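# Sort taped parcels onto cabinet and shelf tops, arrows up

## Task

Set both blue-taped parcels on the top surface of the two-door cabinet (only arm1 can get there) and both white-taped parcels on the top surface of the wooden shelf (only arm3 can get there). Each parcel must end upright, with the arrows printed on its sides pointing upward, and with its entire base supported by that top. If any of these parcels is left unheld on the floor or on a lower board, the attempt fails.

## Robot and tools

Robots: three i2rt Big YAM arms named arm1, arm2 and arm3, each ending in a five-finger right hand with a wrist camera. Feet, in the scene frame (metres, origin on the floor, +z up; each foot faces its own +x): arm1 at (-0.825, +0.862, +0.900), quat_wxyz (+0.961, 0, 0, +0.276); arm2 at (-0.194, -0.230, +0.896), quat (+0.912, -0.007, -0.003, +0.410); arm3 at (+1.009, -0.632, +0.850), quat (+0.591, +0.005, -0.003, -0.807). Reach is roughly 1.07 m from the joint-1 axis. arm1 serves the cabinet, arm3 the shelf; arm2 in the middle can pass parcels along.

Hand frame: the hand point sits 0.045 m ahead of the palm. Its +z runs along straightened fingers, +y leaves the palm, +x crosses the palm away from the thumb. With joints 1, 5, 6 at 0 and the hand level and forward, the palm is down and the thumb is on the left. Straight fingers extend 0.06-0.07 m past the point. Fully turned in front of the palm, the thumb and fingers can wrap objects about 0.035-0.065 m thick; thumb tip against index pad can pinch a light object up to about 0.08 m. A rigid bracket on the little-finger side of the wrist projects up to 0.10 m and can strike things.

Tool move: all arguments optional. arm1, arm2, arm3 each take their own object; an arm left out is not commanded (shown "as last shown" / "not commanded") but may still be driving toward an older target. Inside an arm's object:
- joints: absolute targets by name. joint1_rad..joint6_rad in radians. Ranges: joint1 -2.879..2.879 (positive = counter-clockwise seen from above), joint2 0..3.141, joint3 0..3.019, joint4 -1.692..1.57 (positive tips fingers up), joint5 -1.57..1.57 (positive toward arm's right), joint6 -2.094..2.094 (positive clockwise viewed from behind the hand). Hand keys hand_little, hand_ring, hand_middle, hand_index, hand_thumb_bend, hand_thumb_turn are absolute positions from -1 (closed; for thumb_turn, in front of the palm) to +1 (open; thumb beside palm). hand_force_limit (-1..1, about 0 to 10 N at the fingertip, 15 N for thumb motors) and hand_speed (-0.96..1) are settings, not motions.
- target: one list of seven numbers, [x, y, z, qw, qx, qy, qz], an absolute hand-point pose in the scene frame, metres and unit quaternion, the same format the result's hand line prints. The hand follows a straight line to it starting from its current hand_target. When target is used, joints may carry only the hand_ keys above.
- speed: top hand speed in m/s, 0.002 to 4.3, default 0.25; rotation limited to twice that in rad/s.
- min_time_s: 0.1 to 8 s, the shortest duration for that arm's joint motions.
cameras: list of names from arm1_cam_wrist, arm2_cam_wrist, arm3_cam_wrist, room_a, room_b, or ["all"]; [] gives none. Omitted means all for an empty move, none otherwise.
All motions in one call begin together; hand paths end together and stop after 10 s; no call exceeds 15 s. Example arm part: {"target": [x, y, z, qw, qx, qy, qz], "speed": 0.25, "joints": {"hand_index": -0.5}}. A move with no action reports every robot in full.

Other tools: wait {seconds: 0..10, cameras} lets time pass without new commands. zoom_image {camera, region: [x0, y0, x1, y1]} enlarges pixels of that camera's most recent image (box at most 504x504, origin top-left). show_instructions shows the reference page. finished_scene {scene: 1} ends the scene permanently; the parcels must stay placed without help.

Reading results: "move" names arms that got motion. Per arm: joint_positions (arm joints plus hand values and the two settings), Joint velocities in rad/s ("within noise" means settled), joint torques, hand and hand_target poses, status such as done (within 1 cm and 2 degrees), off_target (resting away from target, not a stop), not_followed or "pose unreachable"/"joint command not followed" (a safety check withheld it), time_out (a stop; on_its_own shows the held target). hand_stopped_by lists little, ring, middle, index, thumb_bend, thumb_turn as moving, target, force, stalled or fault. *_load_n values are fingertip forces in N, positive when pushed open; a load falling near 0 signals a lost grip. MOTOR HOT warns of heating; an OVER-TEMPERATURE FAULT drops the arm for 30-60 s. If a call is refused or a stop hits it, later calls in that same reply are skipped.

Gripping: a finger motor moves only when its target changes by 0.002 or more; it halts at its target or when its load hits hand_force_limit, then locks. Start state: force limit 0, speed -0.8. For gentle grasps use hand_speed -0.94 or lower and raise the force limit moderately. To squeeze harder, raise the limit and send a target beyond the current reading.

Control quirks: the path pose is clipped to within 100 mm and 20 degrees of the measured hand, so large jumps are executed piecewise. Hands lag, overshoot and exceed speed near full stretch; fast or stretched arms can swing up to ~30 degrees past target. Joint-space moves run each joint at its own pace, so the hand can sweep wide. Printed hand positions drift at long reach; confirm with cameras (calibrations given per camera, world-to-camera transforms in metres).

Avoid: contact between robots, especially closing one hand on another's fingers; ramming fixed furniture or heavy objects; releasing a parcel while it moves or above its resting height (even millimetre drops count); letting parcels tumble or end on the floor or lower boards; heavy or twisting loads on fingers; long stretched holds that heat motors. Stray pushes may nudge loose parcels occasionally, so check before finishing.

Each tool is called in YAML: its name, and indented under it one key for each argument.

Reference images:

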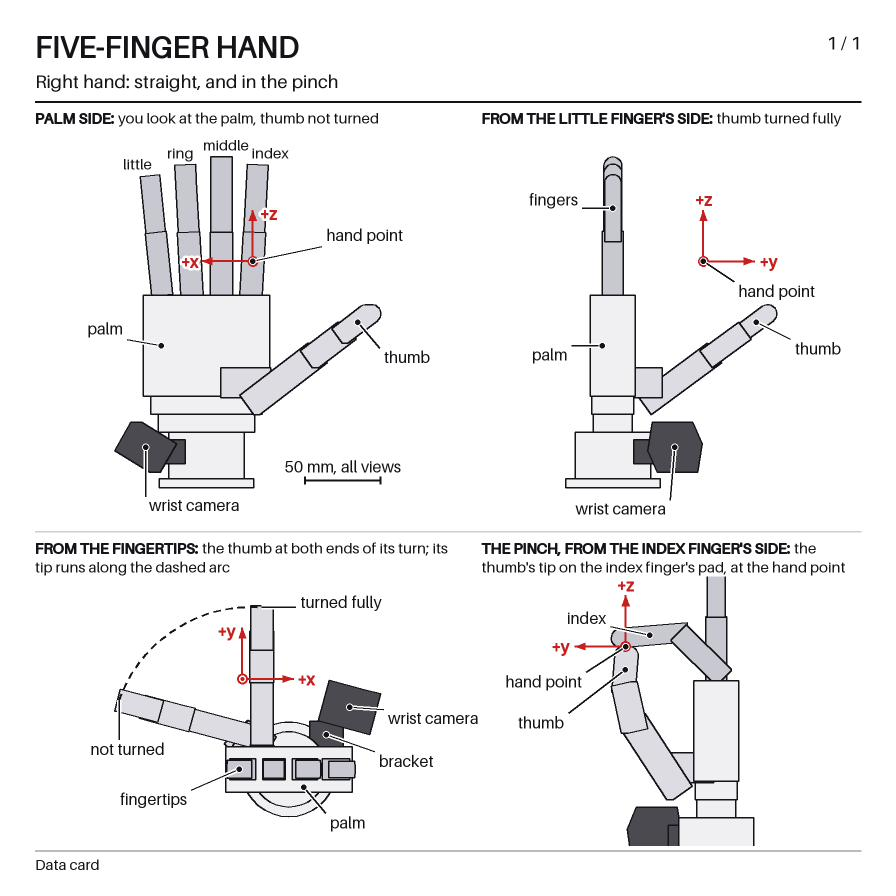

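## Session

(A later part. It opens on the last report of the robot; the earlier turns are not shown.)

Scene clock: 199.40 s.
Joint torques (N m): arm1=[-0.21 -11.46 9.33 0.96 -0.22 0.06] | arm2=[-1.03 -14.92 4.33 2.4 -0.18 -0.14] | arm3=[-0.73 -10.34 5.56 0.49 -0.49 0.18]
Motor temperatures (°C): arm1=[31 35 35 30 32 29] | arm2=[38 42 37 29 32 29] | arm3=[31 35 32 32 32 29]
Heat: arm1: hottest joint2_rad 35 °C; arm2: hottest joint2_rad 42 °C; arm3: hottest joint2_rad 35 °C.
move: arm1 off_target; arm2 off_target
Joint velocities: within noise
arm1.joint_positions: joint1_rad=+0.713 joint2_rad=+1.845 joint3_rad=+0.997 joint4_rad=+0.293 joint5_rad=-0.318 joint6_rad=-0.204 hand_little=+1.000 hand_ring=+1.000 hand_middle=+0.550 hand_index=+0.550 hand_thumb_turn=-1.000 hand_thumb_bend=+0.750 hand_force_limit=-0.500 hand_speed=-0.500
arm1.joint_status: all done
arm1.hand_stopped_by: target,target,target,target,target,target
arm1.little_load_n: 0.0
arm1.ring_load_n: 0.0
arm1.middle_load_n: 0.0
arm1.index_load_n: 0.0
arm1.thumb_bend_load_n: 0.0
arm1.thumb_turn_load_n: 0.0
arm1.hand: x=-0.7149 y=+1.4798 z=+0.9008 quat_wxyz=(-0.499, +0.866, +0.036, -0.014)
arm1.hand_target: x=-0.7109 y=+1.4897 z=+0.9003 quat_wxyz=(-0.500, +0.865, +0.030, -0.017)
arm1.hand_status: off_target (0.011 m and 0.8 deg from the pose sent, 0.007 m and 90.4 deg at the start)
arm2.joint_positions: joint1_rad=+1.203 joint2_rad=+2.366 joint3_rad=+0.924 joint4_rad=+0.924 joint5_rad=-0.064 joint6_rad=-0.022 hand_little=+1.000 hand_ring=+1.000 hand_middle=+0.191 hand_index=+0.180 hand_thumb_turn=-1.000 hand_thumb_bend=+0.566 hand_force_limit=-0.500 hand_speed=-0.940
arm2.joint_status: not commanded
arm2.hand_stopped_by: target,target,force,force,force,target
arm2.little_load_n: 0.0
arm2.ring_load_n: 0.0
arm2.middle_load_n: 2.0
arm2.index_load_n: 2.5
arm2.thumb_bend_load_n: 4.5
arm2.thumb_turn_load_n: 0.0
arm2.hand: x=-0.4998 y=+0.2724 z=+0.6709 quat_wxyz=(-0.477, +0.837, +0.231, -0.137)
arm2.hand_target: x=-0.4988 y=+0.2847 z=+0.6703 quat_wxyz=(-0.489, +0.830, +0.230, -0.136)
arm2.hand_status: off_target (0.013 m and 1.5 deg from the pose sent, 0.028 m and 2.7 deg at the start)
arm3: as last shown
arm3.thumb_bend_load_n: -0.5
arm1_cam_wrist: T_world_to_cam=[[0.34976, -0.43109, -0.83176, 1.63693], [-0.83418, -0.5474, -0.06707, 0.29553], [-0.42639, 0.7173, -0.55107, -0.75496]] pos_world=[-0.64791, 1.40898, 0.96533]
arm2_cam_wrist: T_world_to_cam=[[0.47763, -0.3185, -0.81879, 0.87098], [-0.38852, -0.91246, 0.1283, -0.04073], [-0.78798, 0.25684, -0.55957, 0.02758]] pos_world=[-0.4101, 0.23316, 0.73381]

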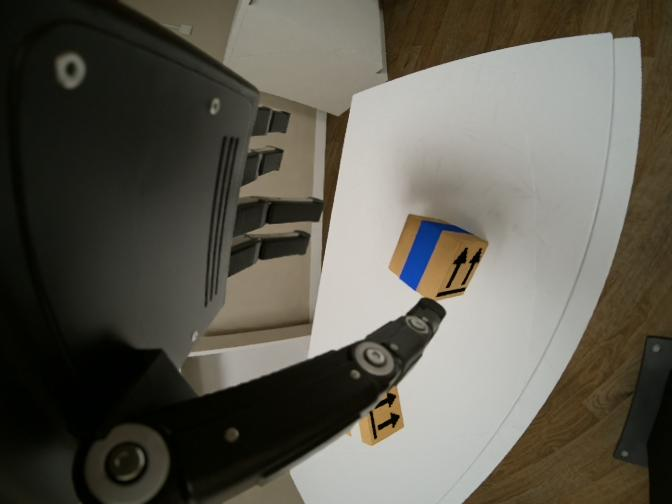

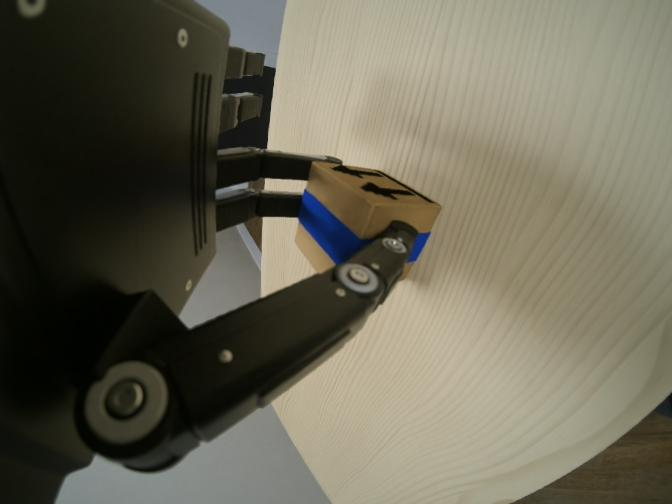

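zoom_image:
  camera: "arm1_cam_wrist"
  region: [370, 200, 500, 310]

zoom_image:
  camera: "arm1_cam_wrist"
  region: [330, 370, 430, 450]

move:
  arm2: {"target": [-0.499, 0.287, 0.658, -0.489, 0.8303, 0.2303, -0.1357], "speed": 0.05}
  cameras: ["arm2_cam_wrist"]

Scaled by 3.877 from the camera's image (finer frame: 960x720).

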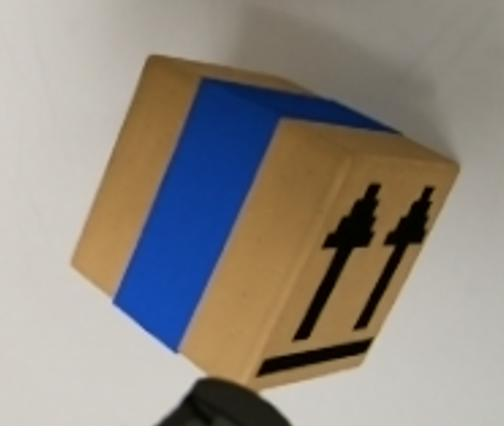

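Scaled by 5.040 from the camera's image (finer frame: 960x720).

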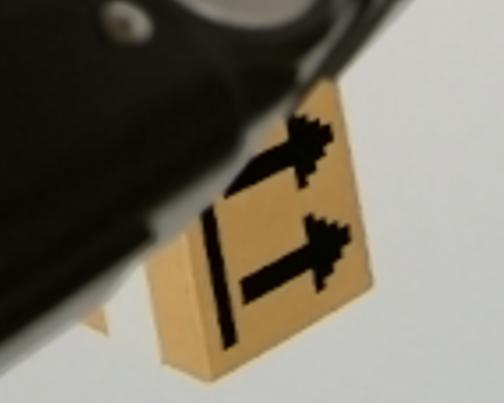

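Scene clock: 201.20 s.
Joint torques (N m): arm1=[-0.15 -11.46 9.32 0.94 -0.22 0.05] | arm2=[-1.26 -13.74 4.37 2.15 -0.07 -0.16] | arm3=[-0.73 -10.58 5.44 0.43 -0.52 0.16]
Motor temperatures (°C): arm1=[31 35 36 30 32 29] | arm2=[38 42 37 29 32 29] | arm3=[31 35 32 32 32 29]
Heat: arm1: hottest joint3_rad 36 °C; arm2: hottest joint2_rad 42 °C; arm3: hottest joint2_rad 35 °C.
move: arm2 off_target
Joint velocities: within noise
arm1, arm3: as last shown
arm2.joint_positions: joint1_rad=+1.202 joint2_rad=+2.387 joint3_rad=+0.946 joint4_rad=+0.947 joint5_rad=-0.068 joint6_rad=-0.022 hand_little=+1.000 hand_ring=+1.000 hand_middle=+0.191 hand_index=+0.180 hand_thumb_turn=-1.000 hand_thumb_bend=+0.566 hand_force_limit=-0.500 hand_speed=-0.940
arm2.joint_status: not commanded
arm2.hand_stopped_by: target,target,force,force,force,target
arm2.little_load_n: 0.0
arm2.ring_load_n: 0.0
arm2.middle_load_n: 2.0
arm2.index_load_n: 2.5
arm2.thumb_bend_load_n: 4.5
arm2.thumb_turn_load_n: -0.5
arm2.hand: x=-0.5040 y=+0.2804 z=+0.6692 quat_wxyz=(-0.487, +0.830, +0.231, -0.140)
arm2.hand_target: x=-0.4988 y=+0.2865 z=+0.6584 quat_wxyz=(-0.489, +0.830, +0.230, -0.136)
arm2.hand_status: off_target (0.014 m and 0.6 deg from the pose sent, 0.020 m and 1.5 deg at the start)
arm3.thumb_bend_load_n: 0.0
arm2_cam_wrist: T_world_to_cam=[[0.46782, -0.30053, -0.83116, 0.87242], [-0.38487, -0.91584, 0.11452, -0.02282], [-0.79563, 0.26631, -0.54411, 0.00431]] pos_world=[-0.41349, 0.24014, 0.73008]

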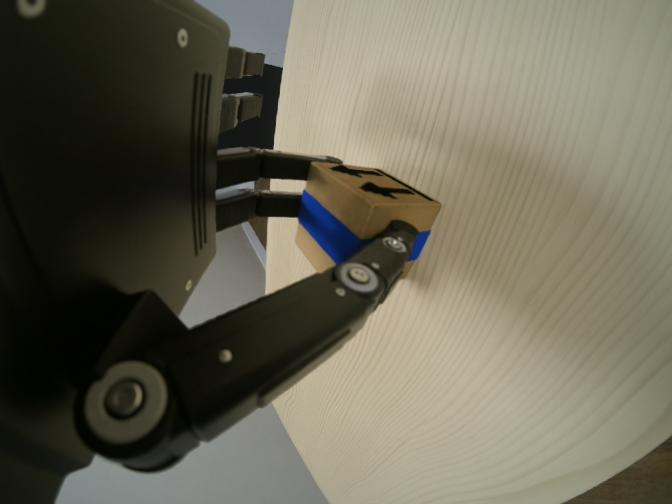

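zoom_image:
  camera: "arm2_cam_wrist"
  region: [260, 130, 500, 320]

move:
  arm2: {"target": [-0.499, 0.287, 0.650, -0.489, 0.8303, 0.2303, -0.1357], "speed": 0.05}
  cameras: ["arm2_cam_wrist"]

zoom_image:
  camera: "arm2_cam_wrist"
  region: [260, 130, 500, 320]

Scaled by 2.100 from the camera's image (finer frame: 960x720).

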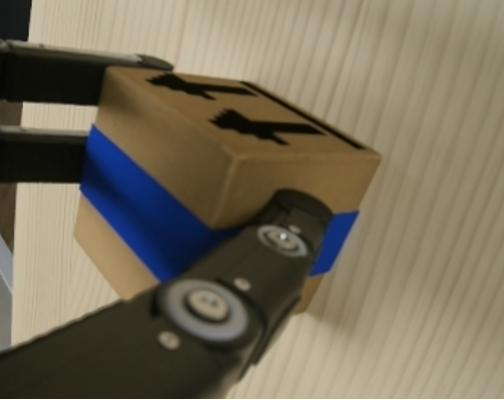

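Scene clock: 203.27 s.
Joint torques (N m): arm1=[-0.26 -11.28 9.32 0.92 -0.22 0.06] | arm2=[-0.91 -13.33 4.49 1.83 -0.07 -0.14] | arm3=[-0.67 -9.93 5.41 0.42 -0.48 0.15]
Motor temperatures (°C): arm1=[31 35 36 30 32 29] | arm2=[38 42 37 29 32 29] | arm3=[31 35 32 32 32 29]
Heat: arm1: hottest joint3_rad 36 °C; arm2: hottest joint2_rad 42 °C; arm3: hottest joint2_rad 35 °C.
move: arm2 off_target
Joint velocities: within noise
arm1, arm3: as last shown
arm1.index_load_n: -0.5
arm2.joint_positions: joint1_rad=+1.201 joint2_rad=+2.398 joint3_rad=+0.955 joint4_rad=+0.964 joint5_rad=-0.069 joint6_rad=-0.022 hand_little=+1.000 hand_ring=+1.000 hand_middle=+0.191 hand_index=+0.180 hand_thumb_turn=-1.000 hand_thumb_bend=+0.566 hand_force_limit=-0.500 hand_speed=-0.940
arm2.joint_status: not commanded
arm2.hand_stopped_by: target,target,force,force,force,target
arm2.little_load_n: 0.0
arm2.ring_load_n: -0.5
arm2.middle_load_n: 2.5
arm2.index_load_n: 2.5
arm2.thumb_bend_load_n: 4.0
arm2.thumb_turn_load_n: -0.5
arm2.hand: x=-0.5058 y=+0.2842 z=+0.6684 quat_wxyz=(-0.493, +0.827, +0.230, -0.142)
arm2.hand_target: x=-0.4986 y=+0.2861 z=+0.6506 quat_wxyz=(-0.489, +0.830, +0.230, -0.136)
arm2.hand_status: off_target (0.020 m and 1.0 deg from the pose sent, 0.021 m and 0.6 deg at the start)
arm2_cam_wrist: T_world_to_cam=[[0.46196, -0.28944, -0.83834, 0.87248], [-0.38371, -0.91743, 0.1053, -0.01282], [-0.7996, 0.27303, -0.53488, -0.00864]] pos_world=[-0.41488, 0.24313, 0.72816]

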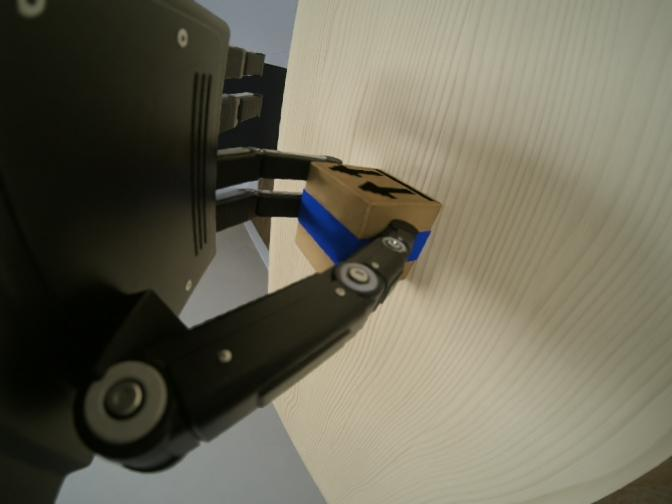

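Scaled by 2.100 from the camera's image (finer frame: 960x720).

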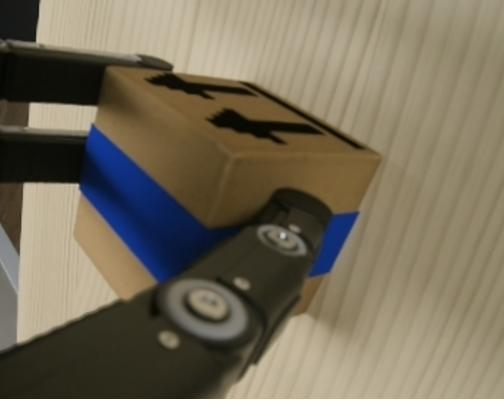

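move:
  arm2: {"joints": {"hand_index": 0.6, "hand_middle": 0.6, "hand_thumb_bend": 0.85, "hand_speed": -0.9}}
  cameras: ["arm2_cam_wrist"]

Scene clock: 206.30 s.
Joint torques (N m): arm1=[-0.26 -11.52 9.28 0.92 -0.22 0.05] | arm2=[-0.79 -16.15 3.51 1.87 -0.04 -0.18] | arm3=[-0.67 -10.05 5.68 0.54 -0.49 0.16]
Motor temperatures (°C): arm1=[31 35 36 30 32 29] | arm2=[38 42 37 29 32 29] | arm3=[31 35 32 32 32 29]
Heat: arm1: hottest joint3_rad 36 °C; arm2: hottest joint2_rad 42 °C; arm3: hottest joint2_rad 35 °C.
move: arm2 done
Joint velocities: within noise
arm1, arm3: as last shown
arm1.index_load_n: 0.0
arm2.joint_positions: joint1_rad=+1.201 joint2_rad=+2.433 joint3_rad=+0.962 joint4_rad=+0.964 joint5_rad=-0.069 joint6_rad=-0.022 hand_little=+1.000 hand_ring=+1.000 hand_middle=+0.600 hand_index=+0.600 hand_thumb_turn=-1.000 hand_thumb_bend=+0.850 hand_force_limit=-0.500 hand_speed=-0.900
arm2.joint_status: all done
arm2.hand_stopped_by: target,target,target,target,target,target
arm2.little_load_n: 0.0
arm2.ring_load_n: 0.5
arm2.middle_load_n: 0.0
arm2.index_load_n: 0.0
arm2.thumb_bend_load_n: 0.0
arm2.thumb_turn_load_n: 0.0
arm2.hand: x=-0.5017 y=+0.2764 z=+0.6501 quat_wxyz=(-0.482, +0.834, +0.231, -0.139)
arm2.hand_target: x=-0.4988 y=+0.2862 z=+0.6507 quat_wxyz=(-0.489, +0.830, +0.230, -0.136)
arm2.hand_status: not commanded
arm3.thumb_turn_load_n: -0.5
arm2_cam_wrist: T_world_to_cam=[[0.4725, -0.3101, -0.82497, 0.85526], [-0.38536, -0.91453, 0.12305, -0.02957], [-0.79262, 0.25977, -0.55161, 0.00506]] pos_world=[-0.4115, 0.23686, 0.712]

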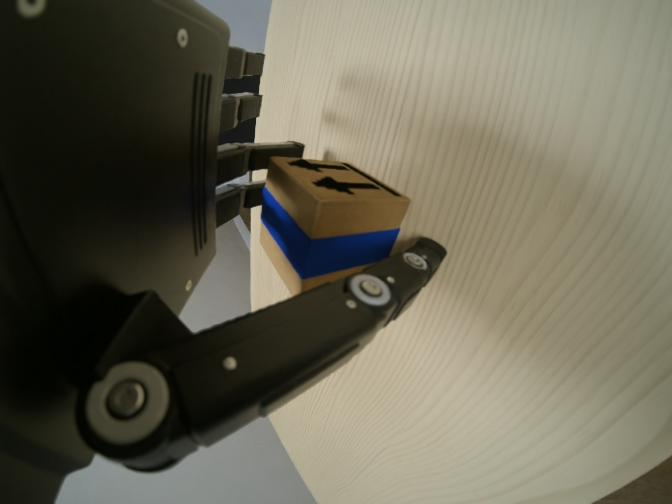

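move:
  arm1: {"target": [-0.705, 1.504, 0.83, -0.4998, 0.8655, 0.0303, -0.0174], "speed": 0.1}
  arm2: {"joints": {"hand_index": 1.0, "hand_middle": 1.0, "hand_thumb_bend": 1.0, "hand_speed": -0.5}}
  cameras: ["arm1_cam_wrist"]

move:
  arm1: {"target": [-0.705, 1.504, 0.80, -0.4998, 0.8655, 0.0303, -0.0174], "speed": 0.1}
  arm2: {"target": [-0.47, 0.25, 0.85, -0.489, 0.8303, 0.2303, -0.1357], "speed": 0.15}
  cameras: ["arm1_cam_wrist", "arm2_cam_wrist"]

Scene clock: 211.50 s.
Joint torques (N m): arm1=[-0.62 -12.81 8.17 1.73 -0.21 0.03] | arm2=[-0.97 -16.09 3.59 1.83 -0.02 -0.14] | arm3=[-1.08 -9.7 5.65 0.51 -0.52 0.18]
Motor temperatures (°C): arm1=[31 35 37 30 32 29] | arm2=[37 42 36 29 32 29] | arm3=[31 35 32 32 32 29]
Heat: arm1: hottest joint3_rad 37 °C; arm2: hottest joint2_rad 42 °C; arm3: hottest joint2_rad 35 °C.
move: arm1 off_target; arm2 done
Joint velocities: within noise
arm1.joint_positions: joint1_rad=+0.713 joint2_rad=+2.023 joint3_rad=+1.035 joint4_rad=+0.412 joint5_rad=-0.321 joint6_rad=-0.204 hand_little=+1.000 hand_ring=+1.000 hand_middle=+0.550 hand_index=+0.550 hand_thumb_turn=-1.000 hand_thumb_bend=+0.750 hand_force_limit=-0.500 hand_speed=-0.500
arm1.joint_status: not commanded
arm1.hand_stopped_by: target,target,target,target,target,target
arm1.little_load_n: 0.0
arm1.ring_load_n: 0.0
arm1.middle_load_n: 0.0
arm1.index_load_n: 0.0
arm1.thumb_bend_load_n: 0.0
arm1.thumb_turn_load_n: 0.0
arm1.hand: x=-0.7118 y=+1.4914 z=+0.8294 quat_wxyz=(-0.491, +0.870, +0.035, -0.018)
arm1.hand_target: x=-0.7049 y=+1.5034 z=+0.8303 quat_wxyz=(-0.500, +0.865, +0.030, -0.017)
arm1.hand_status: off_target (0.014 m and 1.3 deg from the pose sent, 0.075 m and 0.7 deg at the start)
arm2.joint_positions: joint1_rad=+1.201 joint2_rad=+2.433 joint3_rad=+0.962 joint4_rad=+0.964 joint5_rad=-0.069 joint6_rad=-0.022 hand_little=+1.000 hand_ring=+1.000 hand_middle=+1.000 hand_index=+1.000 hand_thumb_turn=-1.000 hand_thumb_bend=+1.000 hand_force_limit=-0.500 hand_speed=-0.500
arm2.joint_status: all done
arm2.hand_stopped_by: target,target,target,target,target,target
arm2.little_load_n: 0.0
arm2.ring_load_n: 0.0
arm2.middle_load_n: 0.0
arm2.index_load_n: 0.0
arm2.thumb_bend_load_n: 0.0
arm2.thumb_turn_load_n: 0.0
arm2.hand: x=-0.5016 y=+0.2764 z=+0.6501 quat_wxyz=(-0.482, +0.834, +0.231, -0.139)
arm2.hand_target: x=-0.4988 y=+0.2862 z=+0.6507 quat_wxyz=(-0.489, +0.830, +0.230, -0.136)
arm2.hand_status: not commanded
arm3: as last shown
arm3.thumb_turn_load_n: 0.0
arm1_cam_wrist: T_world_to_cam=[[0.3441, -0.44665, -0.82589, 1.59579], [-0.83354, -0.55021, -0.04973, 0.29001], [-0.43221, 0.70553, -0.56163, -0.77909]] pos_world=[-0.64411, 1.422, 0.89481]

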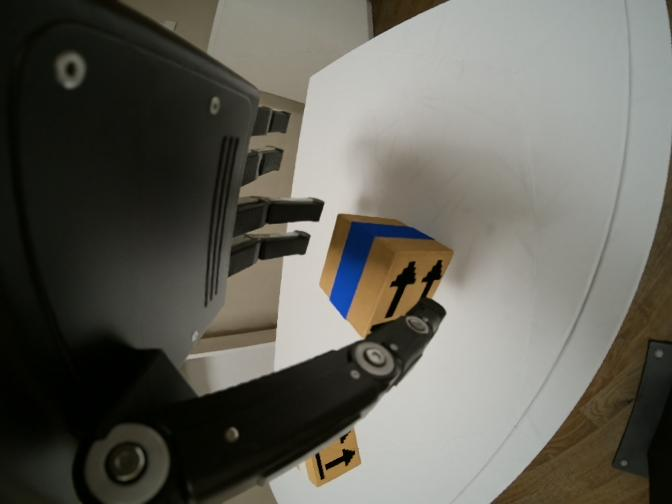

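Scene clock: 213.53 s.
Joint torques (N m): arm1=[-0.56 -12.63 7.65 1.73 -0.21 0.04] | arm2=[-0.5 -14.1 4.86 1.4 -0.17 -0.14] | arm3=[-0.91 -10.29 5.61 0.4 -0.51 0.17]
Motor temperatures (°C): arm1=[31 35 37 30 32 29] | arm2=[37 42 36 29 32 29] | arm3=[31 35 32 32 32 29]
Heat: arm1: hottest joint3_rad 37 °C; arm2: hottest joint2_rad 42 °C; arm3: hottest joint2_rad 35 °C.
move: arm1 off_target; arm2 done
Joint velocities: within noise
arm1.joint_positions: joint1_rad=+0.713 joint2_rad=+2.087 joint3_rad=+1.042 joint4_rad=+0.475 joint5_rad=-0.321 joint6_rad=-0.204 hand_little=+1.000 hand_ring=+1.000 hand_middle=+0.550 hand_index=+0.550 hand_thumb_turn=-1.000 hand_thumb_bend=+0.750 hand_force_limit=-0.500 hand_speed=-0.500
arm1.joint_status: not commanded
arm1.hand_stopped_by: target,target,target,target,target,target
arm1.little_load_n: -0.5
arm1.ring_load_n: 0.0
arm1.middle_load_n: 0.0
arm1.index_load_n: 0.0
arm1.thumb_bend_load_n: 0.0
arm1.thumb_turn_load_n: 0.0
arm1.hand: x=-0.7112 y=+1.4933 z=+0.8038 quat_wxyz=(-0.493, +0.869, +0.035, -0.018)
arm1.hand_target: x=-0.7049 y=+1.5035 z=+0.8001 quat_wxyz=(-0.500, +0.866, +0.030, -0.017)
arm1.hand_status: off_target (0.013 m and 1.0 deg from the pose sent, 0.033 m and 1.3 deg at the start)
arm2.joint_positions: joint1_rad=+1.175 joint2_rad=+1.817 joint3_rad=+0.708 joint4_rad=+0.618 joint5_rad=-0.088 joint6_rad=-0.033 hand_little=+1.000 hand_ring=+1.000 hand_middle=+1.000 hand_index=+1.000 hand_thumb_turn=-1.000 hand_thumb_bend=+1.000 hand_force_limit=-0.500 hand_speed=-0.500
arm2.joint_status: not commanded
arm2.hand_stopped_by: target,target,target,target,target,target
arm2.little_load_n: 0.0
arm2.ring_load_n: 0.0
arm2.middle_load_n: 0.0
arm2.index_load_n: 0.0
arm2.thumb_bend_load_n: 0.0
arm2.thumb_turn_load_n: 0.0
arm2.hand: x=-0.4761 y=+0.2492 z=+0.8478 quat_wxyz=(-0.489, +0.830, +0.230, -0.139)
arm2.hand_target: x=-0.4701 y=+0.2499 z=+0.8499 quat_wxyz=(-0.489, +0.830, +0.230, -0.136)
arm2.hand_status: done (0.007 m and 0.4 deg from the pose sent, 0.204 m and 1.0 deg at the start)
arm3.joint_positions: joint1_rad=+0.824 joint2_rad=+1.799 joint3_rad=+0.606 joint4_rad=+0.068 joint5_rad=-0.669 joint6_rad=-0.752 hand_little=+1.000 hand_ring=+1.000 hand_middle=+1.000 hand_index=+1.000 hand_thumb_turn=+1.000 hand_thumb_bend=+1.000 hand_force_limit=+0.000 hand_speed=-0.800
arm3.joint_status: not commanded
arm3.hand_stopped_by: target,target,target,target,target,target
arm3.little_load_n: 0.0
arm3.ring_load_n: 0.0
arm3.middle_load_n: 0.0
arm3.index_load_n: 0.0
arm3.thumb_bend_load_n: 0.0
arm3.thumb_turn_load_n: 0.0
arm3.hand: x=+1.2796 y=-0.8912 z=+0.7394 quat_wxyz=(-0.298, +0.603, -0.697, +0.248)
arm3.hand_target: x=+1.2838 y=-0.8999 z=+0.7402 quat_wxyz=(-0.300, +0.599, -0.699, +0.250)
arm3.hand_status: not commanded
arm1_cam_wrist: T_world_to_cam=[[0.34548, -0.44213, -0.82774, 1.57101], [-0.83347, -0.5499, -0.05415, 0.29346], [-0.43124, 0.70861, -0.55849, -0.80104]] pos_world=[-0.64361, 1.42359, 0.86891]
arm2_cam_wrist: T_world_to_cam=[[0.4664, -0.29913, -0.83246, 0.99859], [-0.38744, -0.9151, 0.11176, -0.06023], [-0.79521, 0.2704, -0.5427, 0.13001]] pos_world=[-0.38569, 0.20844, 0.90858]

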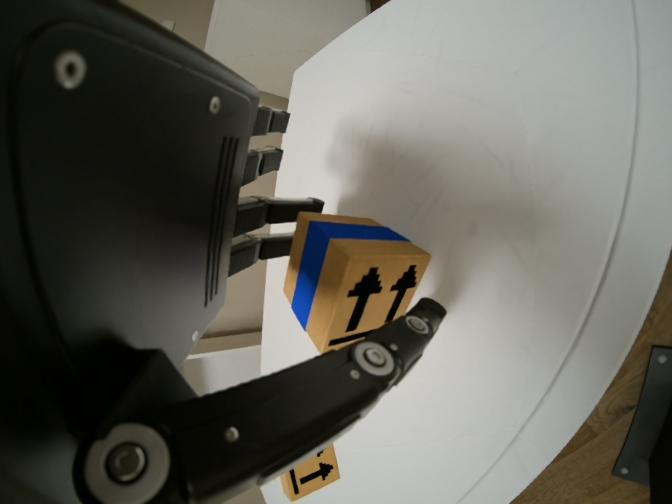

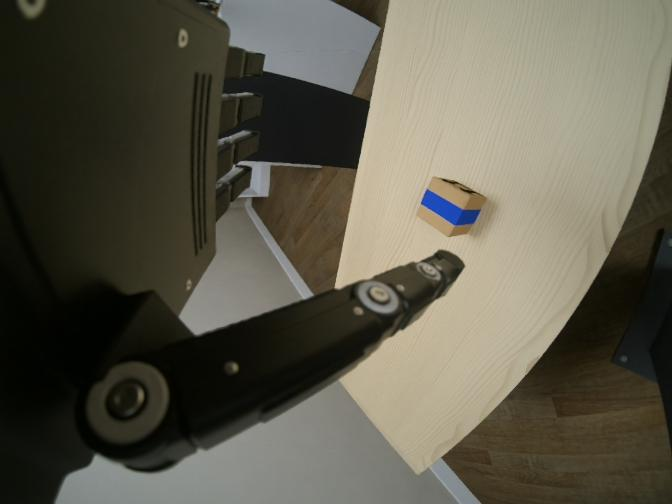

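move:
  arm1: {"joints": {"hand_index": 0.0, "hand_middle": 0.0, "hand_thumb_bend": 0.0, "hand_force_limit": -0.6, "hand_speed": -0.94}}
  arm2: {"joints": {"joint1_rad": 0.2}, "min_time_s": 3}
  cameras: ["arm1_cam_wrist"]

move:
  arm1: {"joints": {"hand_index": -0.05, "hand_middle": -0.05, "hand_thumb_bend": -0.05, "hand_force_limit": -0.5}}

move:
  arm1: {"target": [-0.705, 1.504, 0.88, -0.4998, 0.8655, 0.0303, -0.0174], "speed": 0.1}
  cameras: ["arm1_cam_wrist"]

Scene clock: 217.93 s.
Joint torques (N m): arm1=[-0.38 -12.57 7.61 1.74 -0.2 0.04] | arm2=[-0.21 -13.74 5.04 1.4 -0.09 -0.14] | arm3=[-1.14 -10.4 5.5 0.46 -0.52 0.18]
Motor temperatures (°C): arm1=[31 35 37 30 32 29] | arm2=[37 42 36 29 32 29] | arm3=[31 35 32 32 32 29]
Heat: arm1: hottest joint3_rad 37 °C; arm2: hottest joint2_rad 42 °C; arm3: hottest joint2_rad 35 °C.
move: arm1 off_target; arm2 done
Joint velocities: within noise
arm1.joint_positions: joint1_rad=+0.713 joint2_rad=+2.087 joint3_rad=+1.043 joint4_rad=+0.476 joint5_rad=-0.321 joint6_rad=-0.204 hand_little=+1.000 hand_ring=+1.000 hand_middle=+0.196 hand_index=+0.195 hand_thumb_turn=-1.000 hand_thumb_bend=+0.569 hand_force_limit=-0.600 hand_speed=-0.940
arm1.joint_status: hand_middle off_target (ended at +0.196, target +0.000); hand_index off_target (ended at +0.195, target +0.000); hand_thumb_bend off_target (ended at +0.569, target +0.000); the others done
arm1.hand_stopped_by: target,target,force,force,force,target
arm1.little_load_n: 0.0
arm1.ring_load_n: 0.0
arm1.middle_load_n: 3.0
arm1.index_load_n: 1.5
arm1.thumb_bend_load_n: 4.0
arm1.thumb_turn_load_n: 0.0
arm1.hand: x=-0.7111 y=+1.4937 z=+0.8042 quat_wxyz=(-0.494, +0.869, +0.036, -0.017)
arm1.hand_target: x=-0.7050 y=+1.5033 z=+0.8001 quat_wxyz=(-0.500, +0.866, +0.030, -0.017)
arm1.hand_status: not commanded
arm2.joint_positions: joint1_rad=+0.201 joint2_rad=+1.817 joint3_rad=+0.708 joint4_rad=+0.618 joint5_rad=-0.090 joint6_rad=-0.034 hand_little=+1.000 hand_ring=+1.000 hand_middle=+1.000 hand_index=+1.000 hand_thumb_turn=-1.000 hand_thumb_bend=+1.000 hand_force_limit=-0.500 hand_speed=-0.500
arm2.joint_status: all done
arm2.hand_stopped_by: target,target,target,target,target,target
arm2.little_load_n: 0.0
arm2.ring_load_n: 0.0
arm2.middle_load_n: 0.0
arm2.index_load_n: 0.0
arm2.thumb_bend_load_n: 0.0
arm2.thumb_turn_load_n: 0.0
arm2.hand: x=+0.0443 y=+0.2726 z=+0.8537 quat_wxyz=(-0.501, +0.839, -0.182, +0.110)
arm2.hand_target: x=+0.0437 y=+0.2703 z=+0.8557 quat_wxyz=(-0.500, +0.840, -0.178, +0.112)
arm2.hand_status: not commanded
arm3: as last shown
arm3.thumb_turn_load_n: -0.5
arm1_cam_wrist: T_world_to_cam=[[0.34593, -0.4405, -0.82842, 1.56995], [-0.83325, -0.55011, -0.05544, 0.2952], [-0.43131, 0.70946, -0.55735, -0.80333]] pos_world=[-0.64361, 1.42389, 0.86921]

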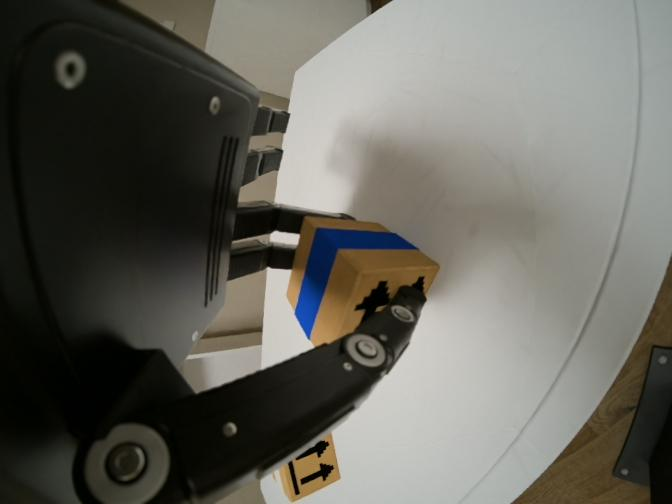

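Scene clock: 218.37 s.
Joint torques (N m): arm1=[-0.5 -12.51 7.62 1.73 -0.19 0.05] | arm2=[-0.03 -14.1 5.12 1.39 -0.07 -0.14] | arm3=[-1.03 -10.93 5.53 0.42 -0.5 0.19]
Motor temperatures (°C): arm1=[31 35 37 30 32 29] | arm2=[37 42 36 29 32 29] | arm3=[31 35 32 32 32 29]
Heat: arm1: hottest joint3_rad 37 °C; arm2: hottest joint2_rad 42 °C; arm3: hottest joint2_rad 35 °C.
move: arm1 off_target
Joint velocities: within noise
arm1.joint_positions: joint1_rad=+0.713 joint2_rad=+2.087 joint3_rad=+1.043 joint4_rad=+0.476 joint5_rad=-0.321 joint6_rad=-0.204 hand_little=+1.000 hand_ring=+1.000 hand_middle=+0.196 hand_index=+0.191 hand_thumb_turn=-1.000 hand_thumb_bend=+0.569 hand_force_limit=-0.500 hand_speed=-0.940
arm1.joint_status: hand_middle off_target (ended at +0.196, target -0.050); hand_index off_target (ended at +0.191, target -0.050); hand_thumb_bend off_target (ended at +0.569, target -0.050); the others done
arm1.hand_stopped_by: target,target,force,force,force,target
arm1.little_load_n: 0.0
arm1.ring_load_n: -0.5
arm1.middle_load_n: 2.5
arm1.index_load_n: 2.5
arm1.thumb_bend_load_n: 4.5
arm1.thumb_turn_load_n: 0.0
arm1.hand: x=-0.7111 y=+1.4937 z=+0.8042 quat_wxyz=(-0.494, +0.869, +0.036, -0.017)
arm1.hand_target: x=-0.7050 y=+1.5033 z=+0.8001 quat_wxyz=(-0.500, +0.866, +0.030, -0.017)
arm1.hand_status: not commanded
arm2, arm3: as last shown
arm3.thumb_turn_load_n: 0.0
pictures: none

Scene clock: 219.80 s.
Joint torques (N m): arm1=[-0.38 -14.27 8.58 0.96 -0.21 0.03] | arm2=[-0.38 -13.68 5.04 1.44 -0.07 -0.15] | arm3=[-0.79 -10.87 5.61 0.5 -0.47 0.17]
Motor temperatures (°C): arm1=[31 35 37 30 32 29] | arm2=[37 42 36 29 32 29] | arm3=[31 35 32 32 32 29]
Heat: arm1: hottest joint3_rad 37 °C; arm2: hottest joint2_rad 42 °C; arm3: hottest joint2_rad 35 °C.
move: arm1 off_target
Joint velocities: within noise
arm1.joint_positions: joint1_rad=+0.713 joint2_rad=+1.941 joint3_rad=+1.043 joint4_rad=+0.318 joint5_rad=-0.321 joint6_rad=-0.204 hand_little=+1.000 hand_ring=+1.000 hand_middle=+0.196 hand_index=+0.191 hand_thumb_turn=-1.000 hand_thumb_bend=+0.569 hand_force_limit=-0.500 hand_speed=-0.940
arm1.joint_status: not commanded
arm1.hand_stopped_by: target,target,force,force,force,target
arm1.little_load_n: 0.0
arm1.ring_load_n: 0.0
arm1.middle_load_n: 3.0
arm1.index_load_n: 2.5
arm1.thumb_bend_load_n: 4.5
arm1.thumb_turn_load_n: 0.0
arm1.hand: x=-0.7118 y=+1.4918 z=+0.8661 quat_wxyz=(-0.489, +0.871, +0.034, -0.019)
arm1.hand_target: x=-0.7050 y=+1.5034 z=+0.8801 quat_wxyz=(-0.500, +0.865, +0.030, -0.017)
arm1.hand_status: off_target (0.020 m and 1.5 deg from the pose sent, 0.077 m and 0.9 deg at the start)
arm2, arm3: as last shown
arm1_cam_wrist: T_world_to_cam=[[0.34287, -0.45045, -0.82434, 1.62975], [-0.83346, -0.55068, -0.04576, 0.28938], [-0.43333, 0.70274, -0.56425, -0.75322]] pos_world=[-0.64401, 1.4228, 0.9317]

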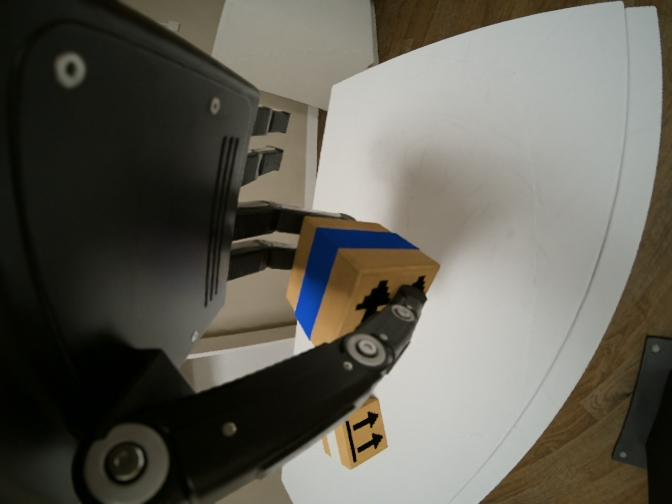

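move:
  arm1: {"target": [-0.642, 1.546, 0.87, -0.3747, 0.5996, 0.3747, 0.5996], "speed": 0.15}
  cameras: ["arm1_cam_wrist"]

move:
  arm1: {"target": [-0.642, 1.546, 0.80, -0.3747, 0.5996, 0.3747, 0.5996], "speed": 0.1}
  cameras: ["arm1_cam_wrist"]

Scene clock: 228.03 s.
Joint torques (N m): arm1=[0.5 -13.92 6.35 2.09 0.12 -0.21] | arm2=[-0.21 -13.86 4.98 1.29 -0.04 -0.14] | arm3=[-0.67 -9.99 5.48 0.46 -0.49 0.17]
Motor temperatures (°C): arm1=[31 35 37 30 32 29] | arm2=[37 41 36 29 32 29] | arm3=[31 35 32 32 32 29]
Heat: arm1: hottest joint3_rad 37 °C; arm2: hottest joint2_rad 41 °C; arm3: hottest joint2_rad 35 °C.
move: arm1 done
Joint velocities: within noise
arm1.joint_positions: joint1_rad=+0.925 joint2_rad=+2.303 joint3_rad=+1.082 joint4_rad=+1.198 joint5_rad=+0.372 joint6_rad=-1.555 hand_little=+1.000 hand_ring=+1.000 hand_middle=+0.196 hand_index=+0.191 hand_thumb_turn=-1.000 hand_thumb_bend=+0.569 hand_force_limit=-0.500 hand_speed=-0.940
arm1.joint_status: not commanded
arm1.hand_stopped_by: target,target,force,force,force,target
arm1.little_load_n: 0.0
arm1.ring_load_n: 0.0
arm1.middle_load_n: 2.0
arm1.index_load_n: 3.0
arm1.thumb_bend_load_n: 5.0
arm1.thumb_turn_load_n: 0.0
arm1.hand: x=-0.6385 y=+1.5371 z=+0.8703 quat_wxyz=(-0.371, +0.608, +0.375, +0.593)
arm1.hand_target: x=-0.6422 y=+1.5456 z=+0.8700 quat_wxyz=(-0.375, +0.600, +0.375, +0.599)
arm1.hand_status: done (0.010 m and 1.3 deg from the pose sent, 0.088 m and 90.0 deg at the start)
arm2, arm3: as last shown
arm3.middle_load_n: -0.5
arm1_cam_wrist: T_world_to_cam=[[0.86813, -0.39642, 0.29866, 0.90336], [0.07442, -0.49095, -0.868, 1.57903], [0.49072, 0.77577, -0.39671, -0.41891]] pos_world=[-0.69619, 1.45832, 0.93462]

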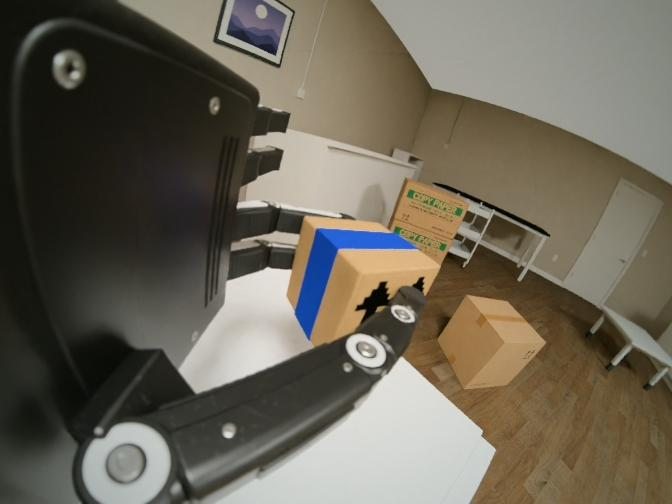

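Scene clock: 229.37 s.
Joint torques (N m): arm1=[0.73 -14.8 5.15 2.07 0.11 -0.22] | arm2=[-0.26 -14.15 4.96 1.37 -0.07 -0.15] | arm3=[-1.49 -9.7 5.5 0.38 -0.45 0.16]
Motor temperatures (°C): arm1=[31 35 37 30 32 29] | arm2=[37 41 36 29 32 29] | arm3=[31 35 32 32 32 29]
Heat: arm1: hottest joint3_rad 37 °C; arm2: hottest joint2_rad 41 °C; arm3: hottest joint2_rad 35 °C.
move: arm1 done
Joint velocities: within noise
arm1.joint_positions: joint1_rad=+0.925 joint2_rad=+2.485 joint3_rad=+1.168 joint4_rad=+1.296 joint5_rad=+0.372 joint6_rad=-1.555 hand_little=+1.000 hand_ring=+1.000 hand_middle=+0.196 hand_index=+0.191 hand_thumb_turn=-1.000 hand_thumb_bend=+0.569 hand_force_limit=-0.500 hand_speed=-0.940
arm1.joint_status: not commanded
arm1.hand_stopped_by: target,target,force,force,force,target
arm1.little_load_n: 0.0
arm1.ring_load_n: 0.0
arm1.middle_load_n: 2.5
arm1.index_load_n: 3.0
arm1.thumb_bend_load_n: 5.0
arm1.thumb_turn_load_n: 0.0
arm1.hand: x=-0.6382 y=+1.5397 z=+0.8009 quat_wxyz=(-0.372, +0.608, +0.374, +0.593)
arm1.hand_target: x=-0.6421 y=+1.5458 z=+0.8002 quat_wxyz=(-0.375, +0.600, +0.375, +0.599)
arm1.hand_status: done (0.007 m and 1.2 deg from the pose sent, 0.071 m and 1.3 deg at the start)
arm2, arm3: as last shown
arm2.middle_load_n: -0.5
arm3.middle_load_n: 0.0
arm3.thumb_bend_load_n: -0.5
arm1_cam_wrist: T_world_to_cam=[[0.86798, -0.39691, 0.29846, 0.92571], [0.07492, -0.48946, -0.8688, 1.51878], [0.49092, 0.77646, -0.39511, -0.45078]] pos_world=[-0.69599, 1.46082, 0.86512]

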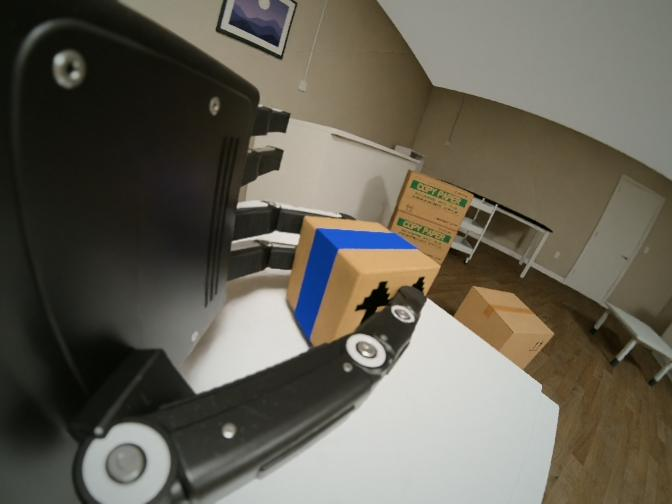

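move:
  arm1: {"target": [-0.642, 1.546, 0.792, -0.3747, 0.5996, 0.3747, 0.5996], "speed": 0.05}

move:
  arm1: {"target": [-0.642, 1.546, 0.786, -0.3747, 0.5996, 0.3747, 0.5996], "speed": 0.05}
  cameras: ["arm1_cam_wrist"]

zoom_image:
  camera: "arm1_cam_wrist"
  region: [200, 190, 460, 380]

Scene clock: 231.33 s.
Joint torques (N m): arm1=[0.44 -14.56 5.14 2.11 0.11 -0.24] | arm2=[-0.62 -13.98 5 1.29 -0.1 -0.15] | arm3=[-0.85 -10.34 5.55 0.46 -0.49 0.15]
Motor temperatures (°C): arm1=[31 35 37 30 32 29] | arm2=[37 41 36 29 32 29] | arm3=[31 35 32 32 32 29]
Heat: arm1: hottest joint3_rad 37 °C; arm2: hottest joint2_rad 41 °C; arm3: hottest joint2_rad 35 °C.
move: arm1 done
Joint velocities: within noise
arm1.joint_positions: joint1_rad=+0.925 joint2_rad=+2.499 joint3_rad=+1.178 joint4_rad=+1.305 joint5_rad=+0.372 joint6_rad=-1.555 hand_little=+1.000 hand_ring=+1.000 hand_middle=+0.196 hand_index=+0.191 hand_thumb_turn=-1.000 hand_thumb_bend=+0.569 hand_force_limit=-0.500 hand_speed=-0.940
arm1.joint_status: not commanded
arm1.hand_stopped_by: target,target,force,force,force,target
arm1.little_load_n: 0.0
arm1.ring_load_n: 0.0
arm1.middle_load_n: 2.0
arm1.index_load_n: 3.0
arm1.thumb_bend_load_n: 4.5
arm1.thumb_turn_load_n: 0.0
arm1.hand: x=-0.6381 y=+1.5411 z=+0.7971 quat_wxyz=(-0.373, +0.607, +0.373, +0.595)
arm1.hand_target: x=-0.6421 y=+1.5456 z=+0.7919 quat_wxyz=(-0.375, +0.600, +0.375, +0.599)
arm1.hand_status: done (0.008 m and 1.0 deg from the pose sent, 0.012 m and 1.2 deg at the start)
arm2, arm3: as last shown
arm2.thumb_bend_load_n: -0.5
arm3.thumb_bend_load_n: 0.0
pictures: none

Scene clock: 232.30 s.
Joint torques (N m): arm1=[0.5 -14.1 5.07 2.02 0.1 -0.21] | arm2=[-0.09 -13.86 5.04 1.4 -0.07 -0.12] | arm3=[-0.73 -10.17 5.63 0.32 -0.49 0.18]
Motor temperatures (°C): arm1=[31 35 37 30 31 29] | arm2=[37 41 36 29 32 29] | arm3=[31 35 32 32 32 29]
Heat: arm1: hottest joint3_rad 37 °C; arm2: hottest joint2_rad 41 °C; arm3: hottest joint2_rad 35 °C.
move: arm1 done
Joint velocities: within noise
arm1.joint_positions: joint1_rad=+0.925 joint2_rad=+2.511 joint3_rad=+1.188 joint4_rad=+1.314 joint5_rad=+0.372 joint6_rad=-1.557 hand_little=+1.000 hand_ring=+1.000 hand_middle=+0.196 hand_index=+0.191 hand_thumb_turn=-1.000 hand_thumb_bend=+0.569 hand_force_limit=-0.500 hand_speed=-0.940
arm1.joint_status: not commanded
arm1.hand_stopped_by: target,target,force,force,force,target
arm1.little_load_n: 0.0
arm1.ring_load_n: 0.0
arm1.middle_load_n: 2.0
arm1.index_load_n: 3.0
arm1.thumb_bend_load_n: 5.0
arm1.thumb_turn_load_n: 0.0
arm1.hand: x=-0.6379 y=+1.5422 z=+0.7939 quat_wxyz=(-0.374, +0.605, +0.372, +0.596)
arm1.hand_target: x=-0.6421 y=+1.5456 z=+0.7860 quat_wxyz=(-0.375, +0.600, +0.375, +0.599)
arm1.hand_status: done (0.010 m and 0.8 deg from the pose sent, 0.013 m and 1.0 deg at the start)
arm2, arm3: as last shown
arm2.middle_load_n: 0.0
arm2.thumb_bend_load_n: 0.0
arm3.thumb_bend_load_n: -0.5
arm3.thumb_turn_load_n: -0.5
arm1_cam_wrist: T_world_to_cam=[[0.86735, -0.39992, 0.29627, 0.9346], [0.07692, -0.48041, -0.87367, 1.50506], [0.49172, 0.78056, -0.38592, -0.46876]] pos_world=[-0.69589, 1.4627, 0.85712]

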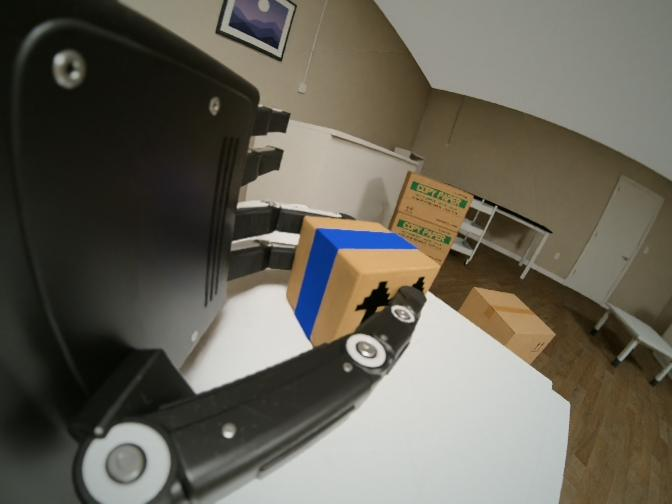

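Scaled by 1.938 from the camera's image (finer frame: 960x720).

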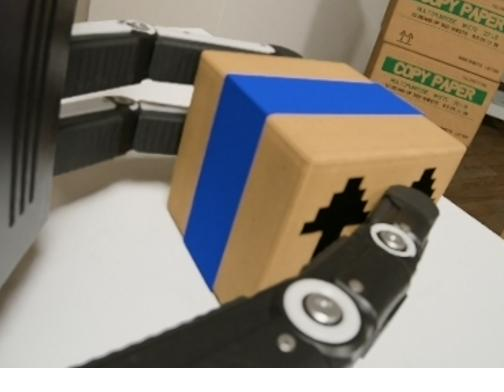

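move:
  arm1: {"target": [-0.642, 1.546, 0.779, -0.3747, 0.5996, 0.3747, 0.5996], "speed": 0.05}

move:
  arm1: {"target": [-0.642, 1.546, 0.773, -0.3747, 0.5996, 0.3747, 0.5996], "speed": 0.05}
  cameras: ["arm1_cam_wrist"]

zoom_image:
  camera: "arm1_cam_wrist"
  region: [200, 190, 460, 380]

Scene clock: 234.00 s.
Joint torques (N m): arm1=[0.67 -13.63 4.88 1.85 0.11 -0.15] | arm2=[-0.03 -14.21 4.96 1.35 -0.07 -0.15] | arm3=[-0.85 -10.05 5.68 0.43 -0.5 0.17]
Motor temperatures (°C): arm1=[31 35 37 30 31 29] | arm2=[37 41 35 29 32 29] | arm3=[31 35 32 32 32 29]
Heat: arm1: hottest joint3_rad 37 °C; arm2: hottest joint2_rad 41 °C; arm3: hottest joint2_rad 35 °C.
move: arm1 off_target
Joint velocities: within noise
arm1.joint_positions: joint1_rad=+0.925 joint2_rad=+2.523 joint3_rad=+1.200 joint4_rad=+1.326 joint5_rad=+0.372 joint6_rad=-1.563 hand_little=+1.000 hand_ring=+1.000 hand_middle=+0.196 hand_index=+0.191 hand_thumb_turn=-1.000 hand_thumb_bend=+0.569 hand_force_limit=-0.500 hand_speed=-0.940
arm1.joint_status: not commanded
arm1.hand_stopped_by: target,target,force,force,force,target
arm1.little_load_n: 0.0
arm1.ring_load_n: 0.0
arm1.middle_load_n: 2.5
arm1.index_load_n: 2.5
arm1.thumb_bend_load_n: 4.5
arm1.thumb_turn_load_n: 0.0
arm1.hand: x=-0.6375 y=+1.5447 z=+0.7931 quat_wxyz=(-0.376, +0.601, +0.370, +0.600)
arm1.hand_target: x=-0.6421 y=+1.5454 z=+0.7791 quat_wxyz=(-0.375, +0.600, +0.375, +0.599)
arm1.hand_status: off_target (0.015 m and 0.6 deg from the pose sent, 0.016 m and 0.8 deg at the start)
arm2: as last shown
arm3.joint_positions: joint1_rad=+0.824 joint2_rad=+1.799 joint3_rad=+0.606 joint4_rad=+0.068 joint5_rad=-0.669 joint6_rad=-0.752 hand_little=+1.000 hand_ring=+1.000 hand_middle=+1.000 hand_index=+1.000 hand_thumb_turn=+1.000 hand_thumb_bend=+1.000 hand_force_limit=+0.000 hand_speed=-0.800
arm3.joint_status: not commanded
arm3.hand_stopped_by: target,target,target,target,target,target
arm3.little_load_n: 0.0
arm3.ring_load_n: 0.0
arm3.middle_load_n: 0.0
arm3.index_load_n: 0.0
arm3.thumb_bend_load_n: 0.0
arm3.thumb_turn_load_n: 0.0
arm3.hand: x=+1.2796 y=-0.8912 z=+0.7394 quat_wxyz=(-0.298, +0.603, -0.697, +0.248)
arm3.hand_target: x=+1.2838 y=-0.8999 z=+0.7402 quat_wxyz=(-0.300, +0.599, -0.699, +0.250)
arm3.hand_status: not commanded
pictures: none

Scene clock: 234.97 s.
Joint torques (N m): arm1=[0.62 -13.57 4.63 1.66 0.09 -0.13] | arm2=[-0.38 -14.04 5.03 1.42 -0.08 -0.14] | arm3=[-1.14 -10.46 5.75 0.42 -0.5 0.16]
Motor temperatures (°C): arm1=[31 35 37 30 31 29] | arm2=[37 41 35 29 32 29] | arm3=[31 35 32 32 32 29]
Heat: arm1: hottest joint3_rad 37 °C; arm2: hottest joint2_rad 41 °C; arm3: hottest joint2_rad 35 °C.
move: arm1 off_target
Joint velocities: within noise
arm1.joint_positions: joint1_rad=+0.925 joint2_rad=+2.533 joint3_rad=+1.211 joint4_rad=+1.337 joint5_rad=+0.372 joint6_rad=-1.566 hand_little=+1.000 hand_ring=+1.000 hand_middle=+0.196 hand_index=+0.191 hand_thumb_turn=-1.000 hand_thumb_bend=+0.569 hand_force_limit=-0.500 hand_speed=-0.940
arm1.joint_status: not commanded
arm1.hand_stopped_by: target,target,force,force,force,target
arm1.little_load_n: 0.0
arm1.ring_load_n: 0.0
arm1.middle_load_n: 2.5
arm1.index_load_n: 2.0
arm1.thumb_bend_load_n: 5.0
arm1.thumb_turn_load_n: 0.0
arm1.hand: x=-0.6373 y=+1.5468 z=+0.7926 quat_wxyz=(-0.378, +0.598, +0.368, +0.603)
arm1.hand_target: x=-0.6422 y=+1.5453 z=+0.7734 quat_wxyz=(-0.375, +0.600, +0.375, +0.599)
arm1.hand_status: off_target (0.020 m and 1.0 deg from the pose sent, 0.021 m and 0.6 deg at the start)
arm2.joint_positions: joint1_rad=+0.201 joint2_rad=+1.817 joint3_rad=+0.708 joint4_rad=+0.618 joint5_rad=-0.090 joint6_rad=-0.034 hand_little=+1.000 hand_ring=+1.000 hand_middle=+1.000 hand_index=+1.000 hand_thumb_turn=-1.000 hand_thumb_bend=+1.000 hand_force_limit=-0.500 hand_speed=-0.500
arm2.joint_status: not commanded
arm2.hand_stopped_by: target,target,target,target,target,target
arm2.little_load_n: 0.0
arm2.ring_load_n: 0.0
arm2.middle_load_n: 0.0
arm2.index_load_n: -0.5
arm2.thumb_bend_load_n: 0.0
arm2.thumb_turn_load_n: 0.0
arm2.hand: x=+0.0443 y=+0.2726 z=+0.8537 quat_wxyz=(-0.501, +0.839, -0.182, +0.110)
arm2.hand_target: x=+0.0437 y=+0.2703 z=+0.8557 quat_wxyz=(-0.500, +0.840, -0.178, +0.112)
arm2.hand_status: not commanded
arm3: as last shown
arm1_cam_wrist: T_world_to_cam=[[0.86414, -0.40592, 0.29748, 0.9425], [0.08636, -0.46272, -0.88229, 1.49165], [0.49579, 0.78811, -0.3648, -0.49912]] pos_world=[-0.69581, 1.46616, 0.85362]

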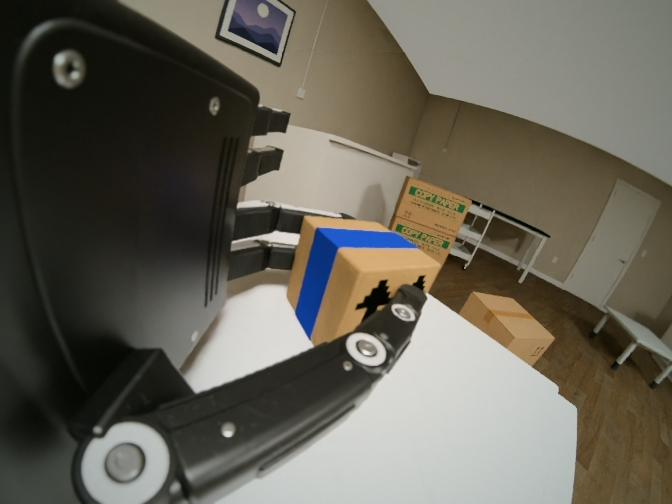

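Scaled by 1.938 from the camera's image (finer frame: 960x720).

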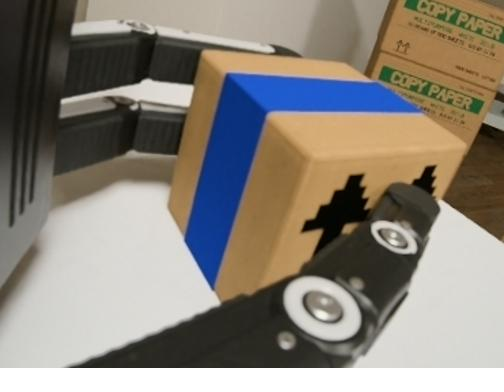

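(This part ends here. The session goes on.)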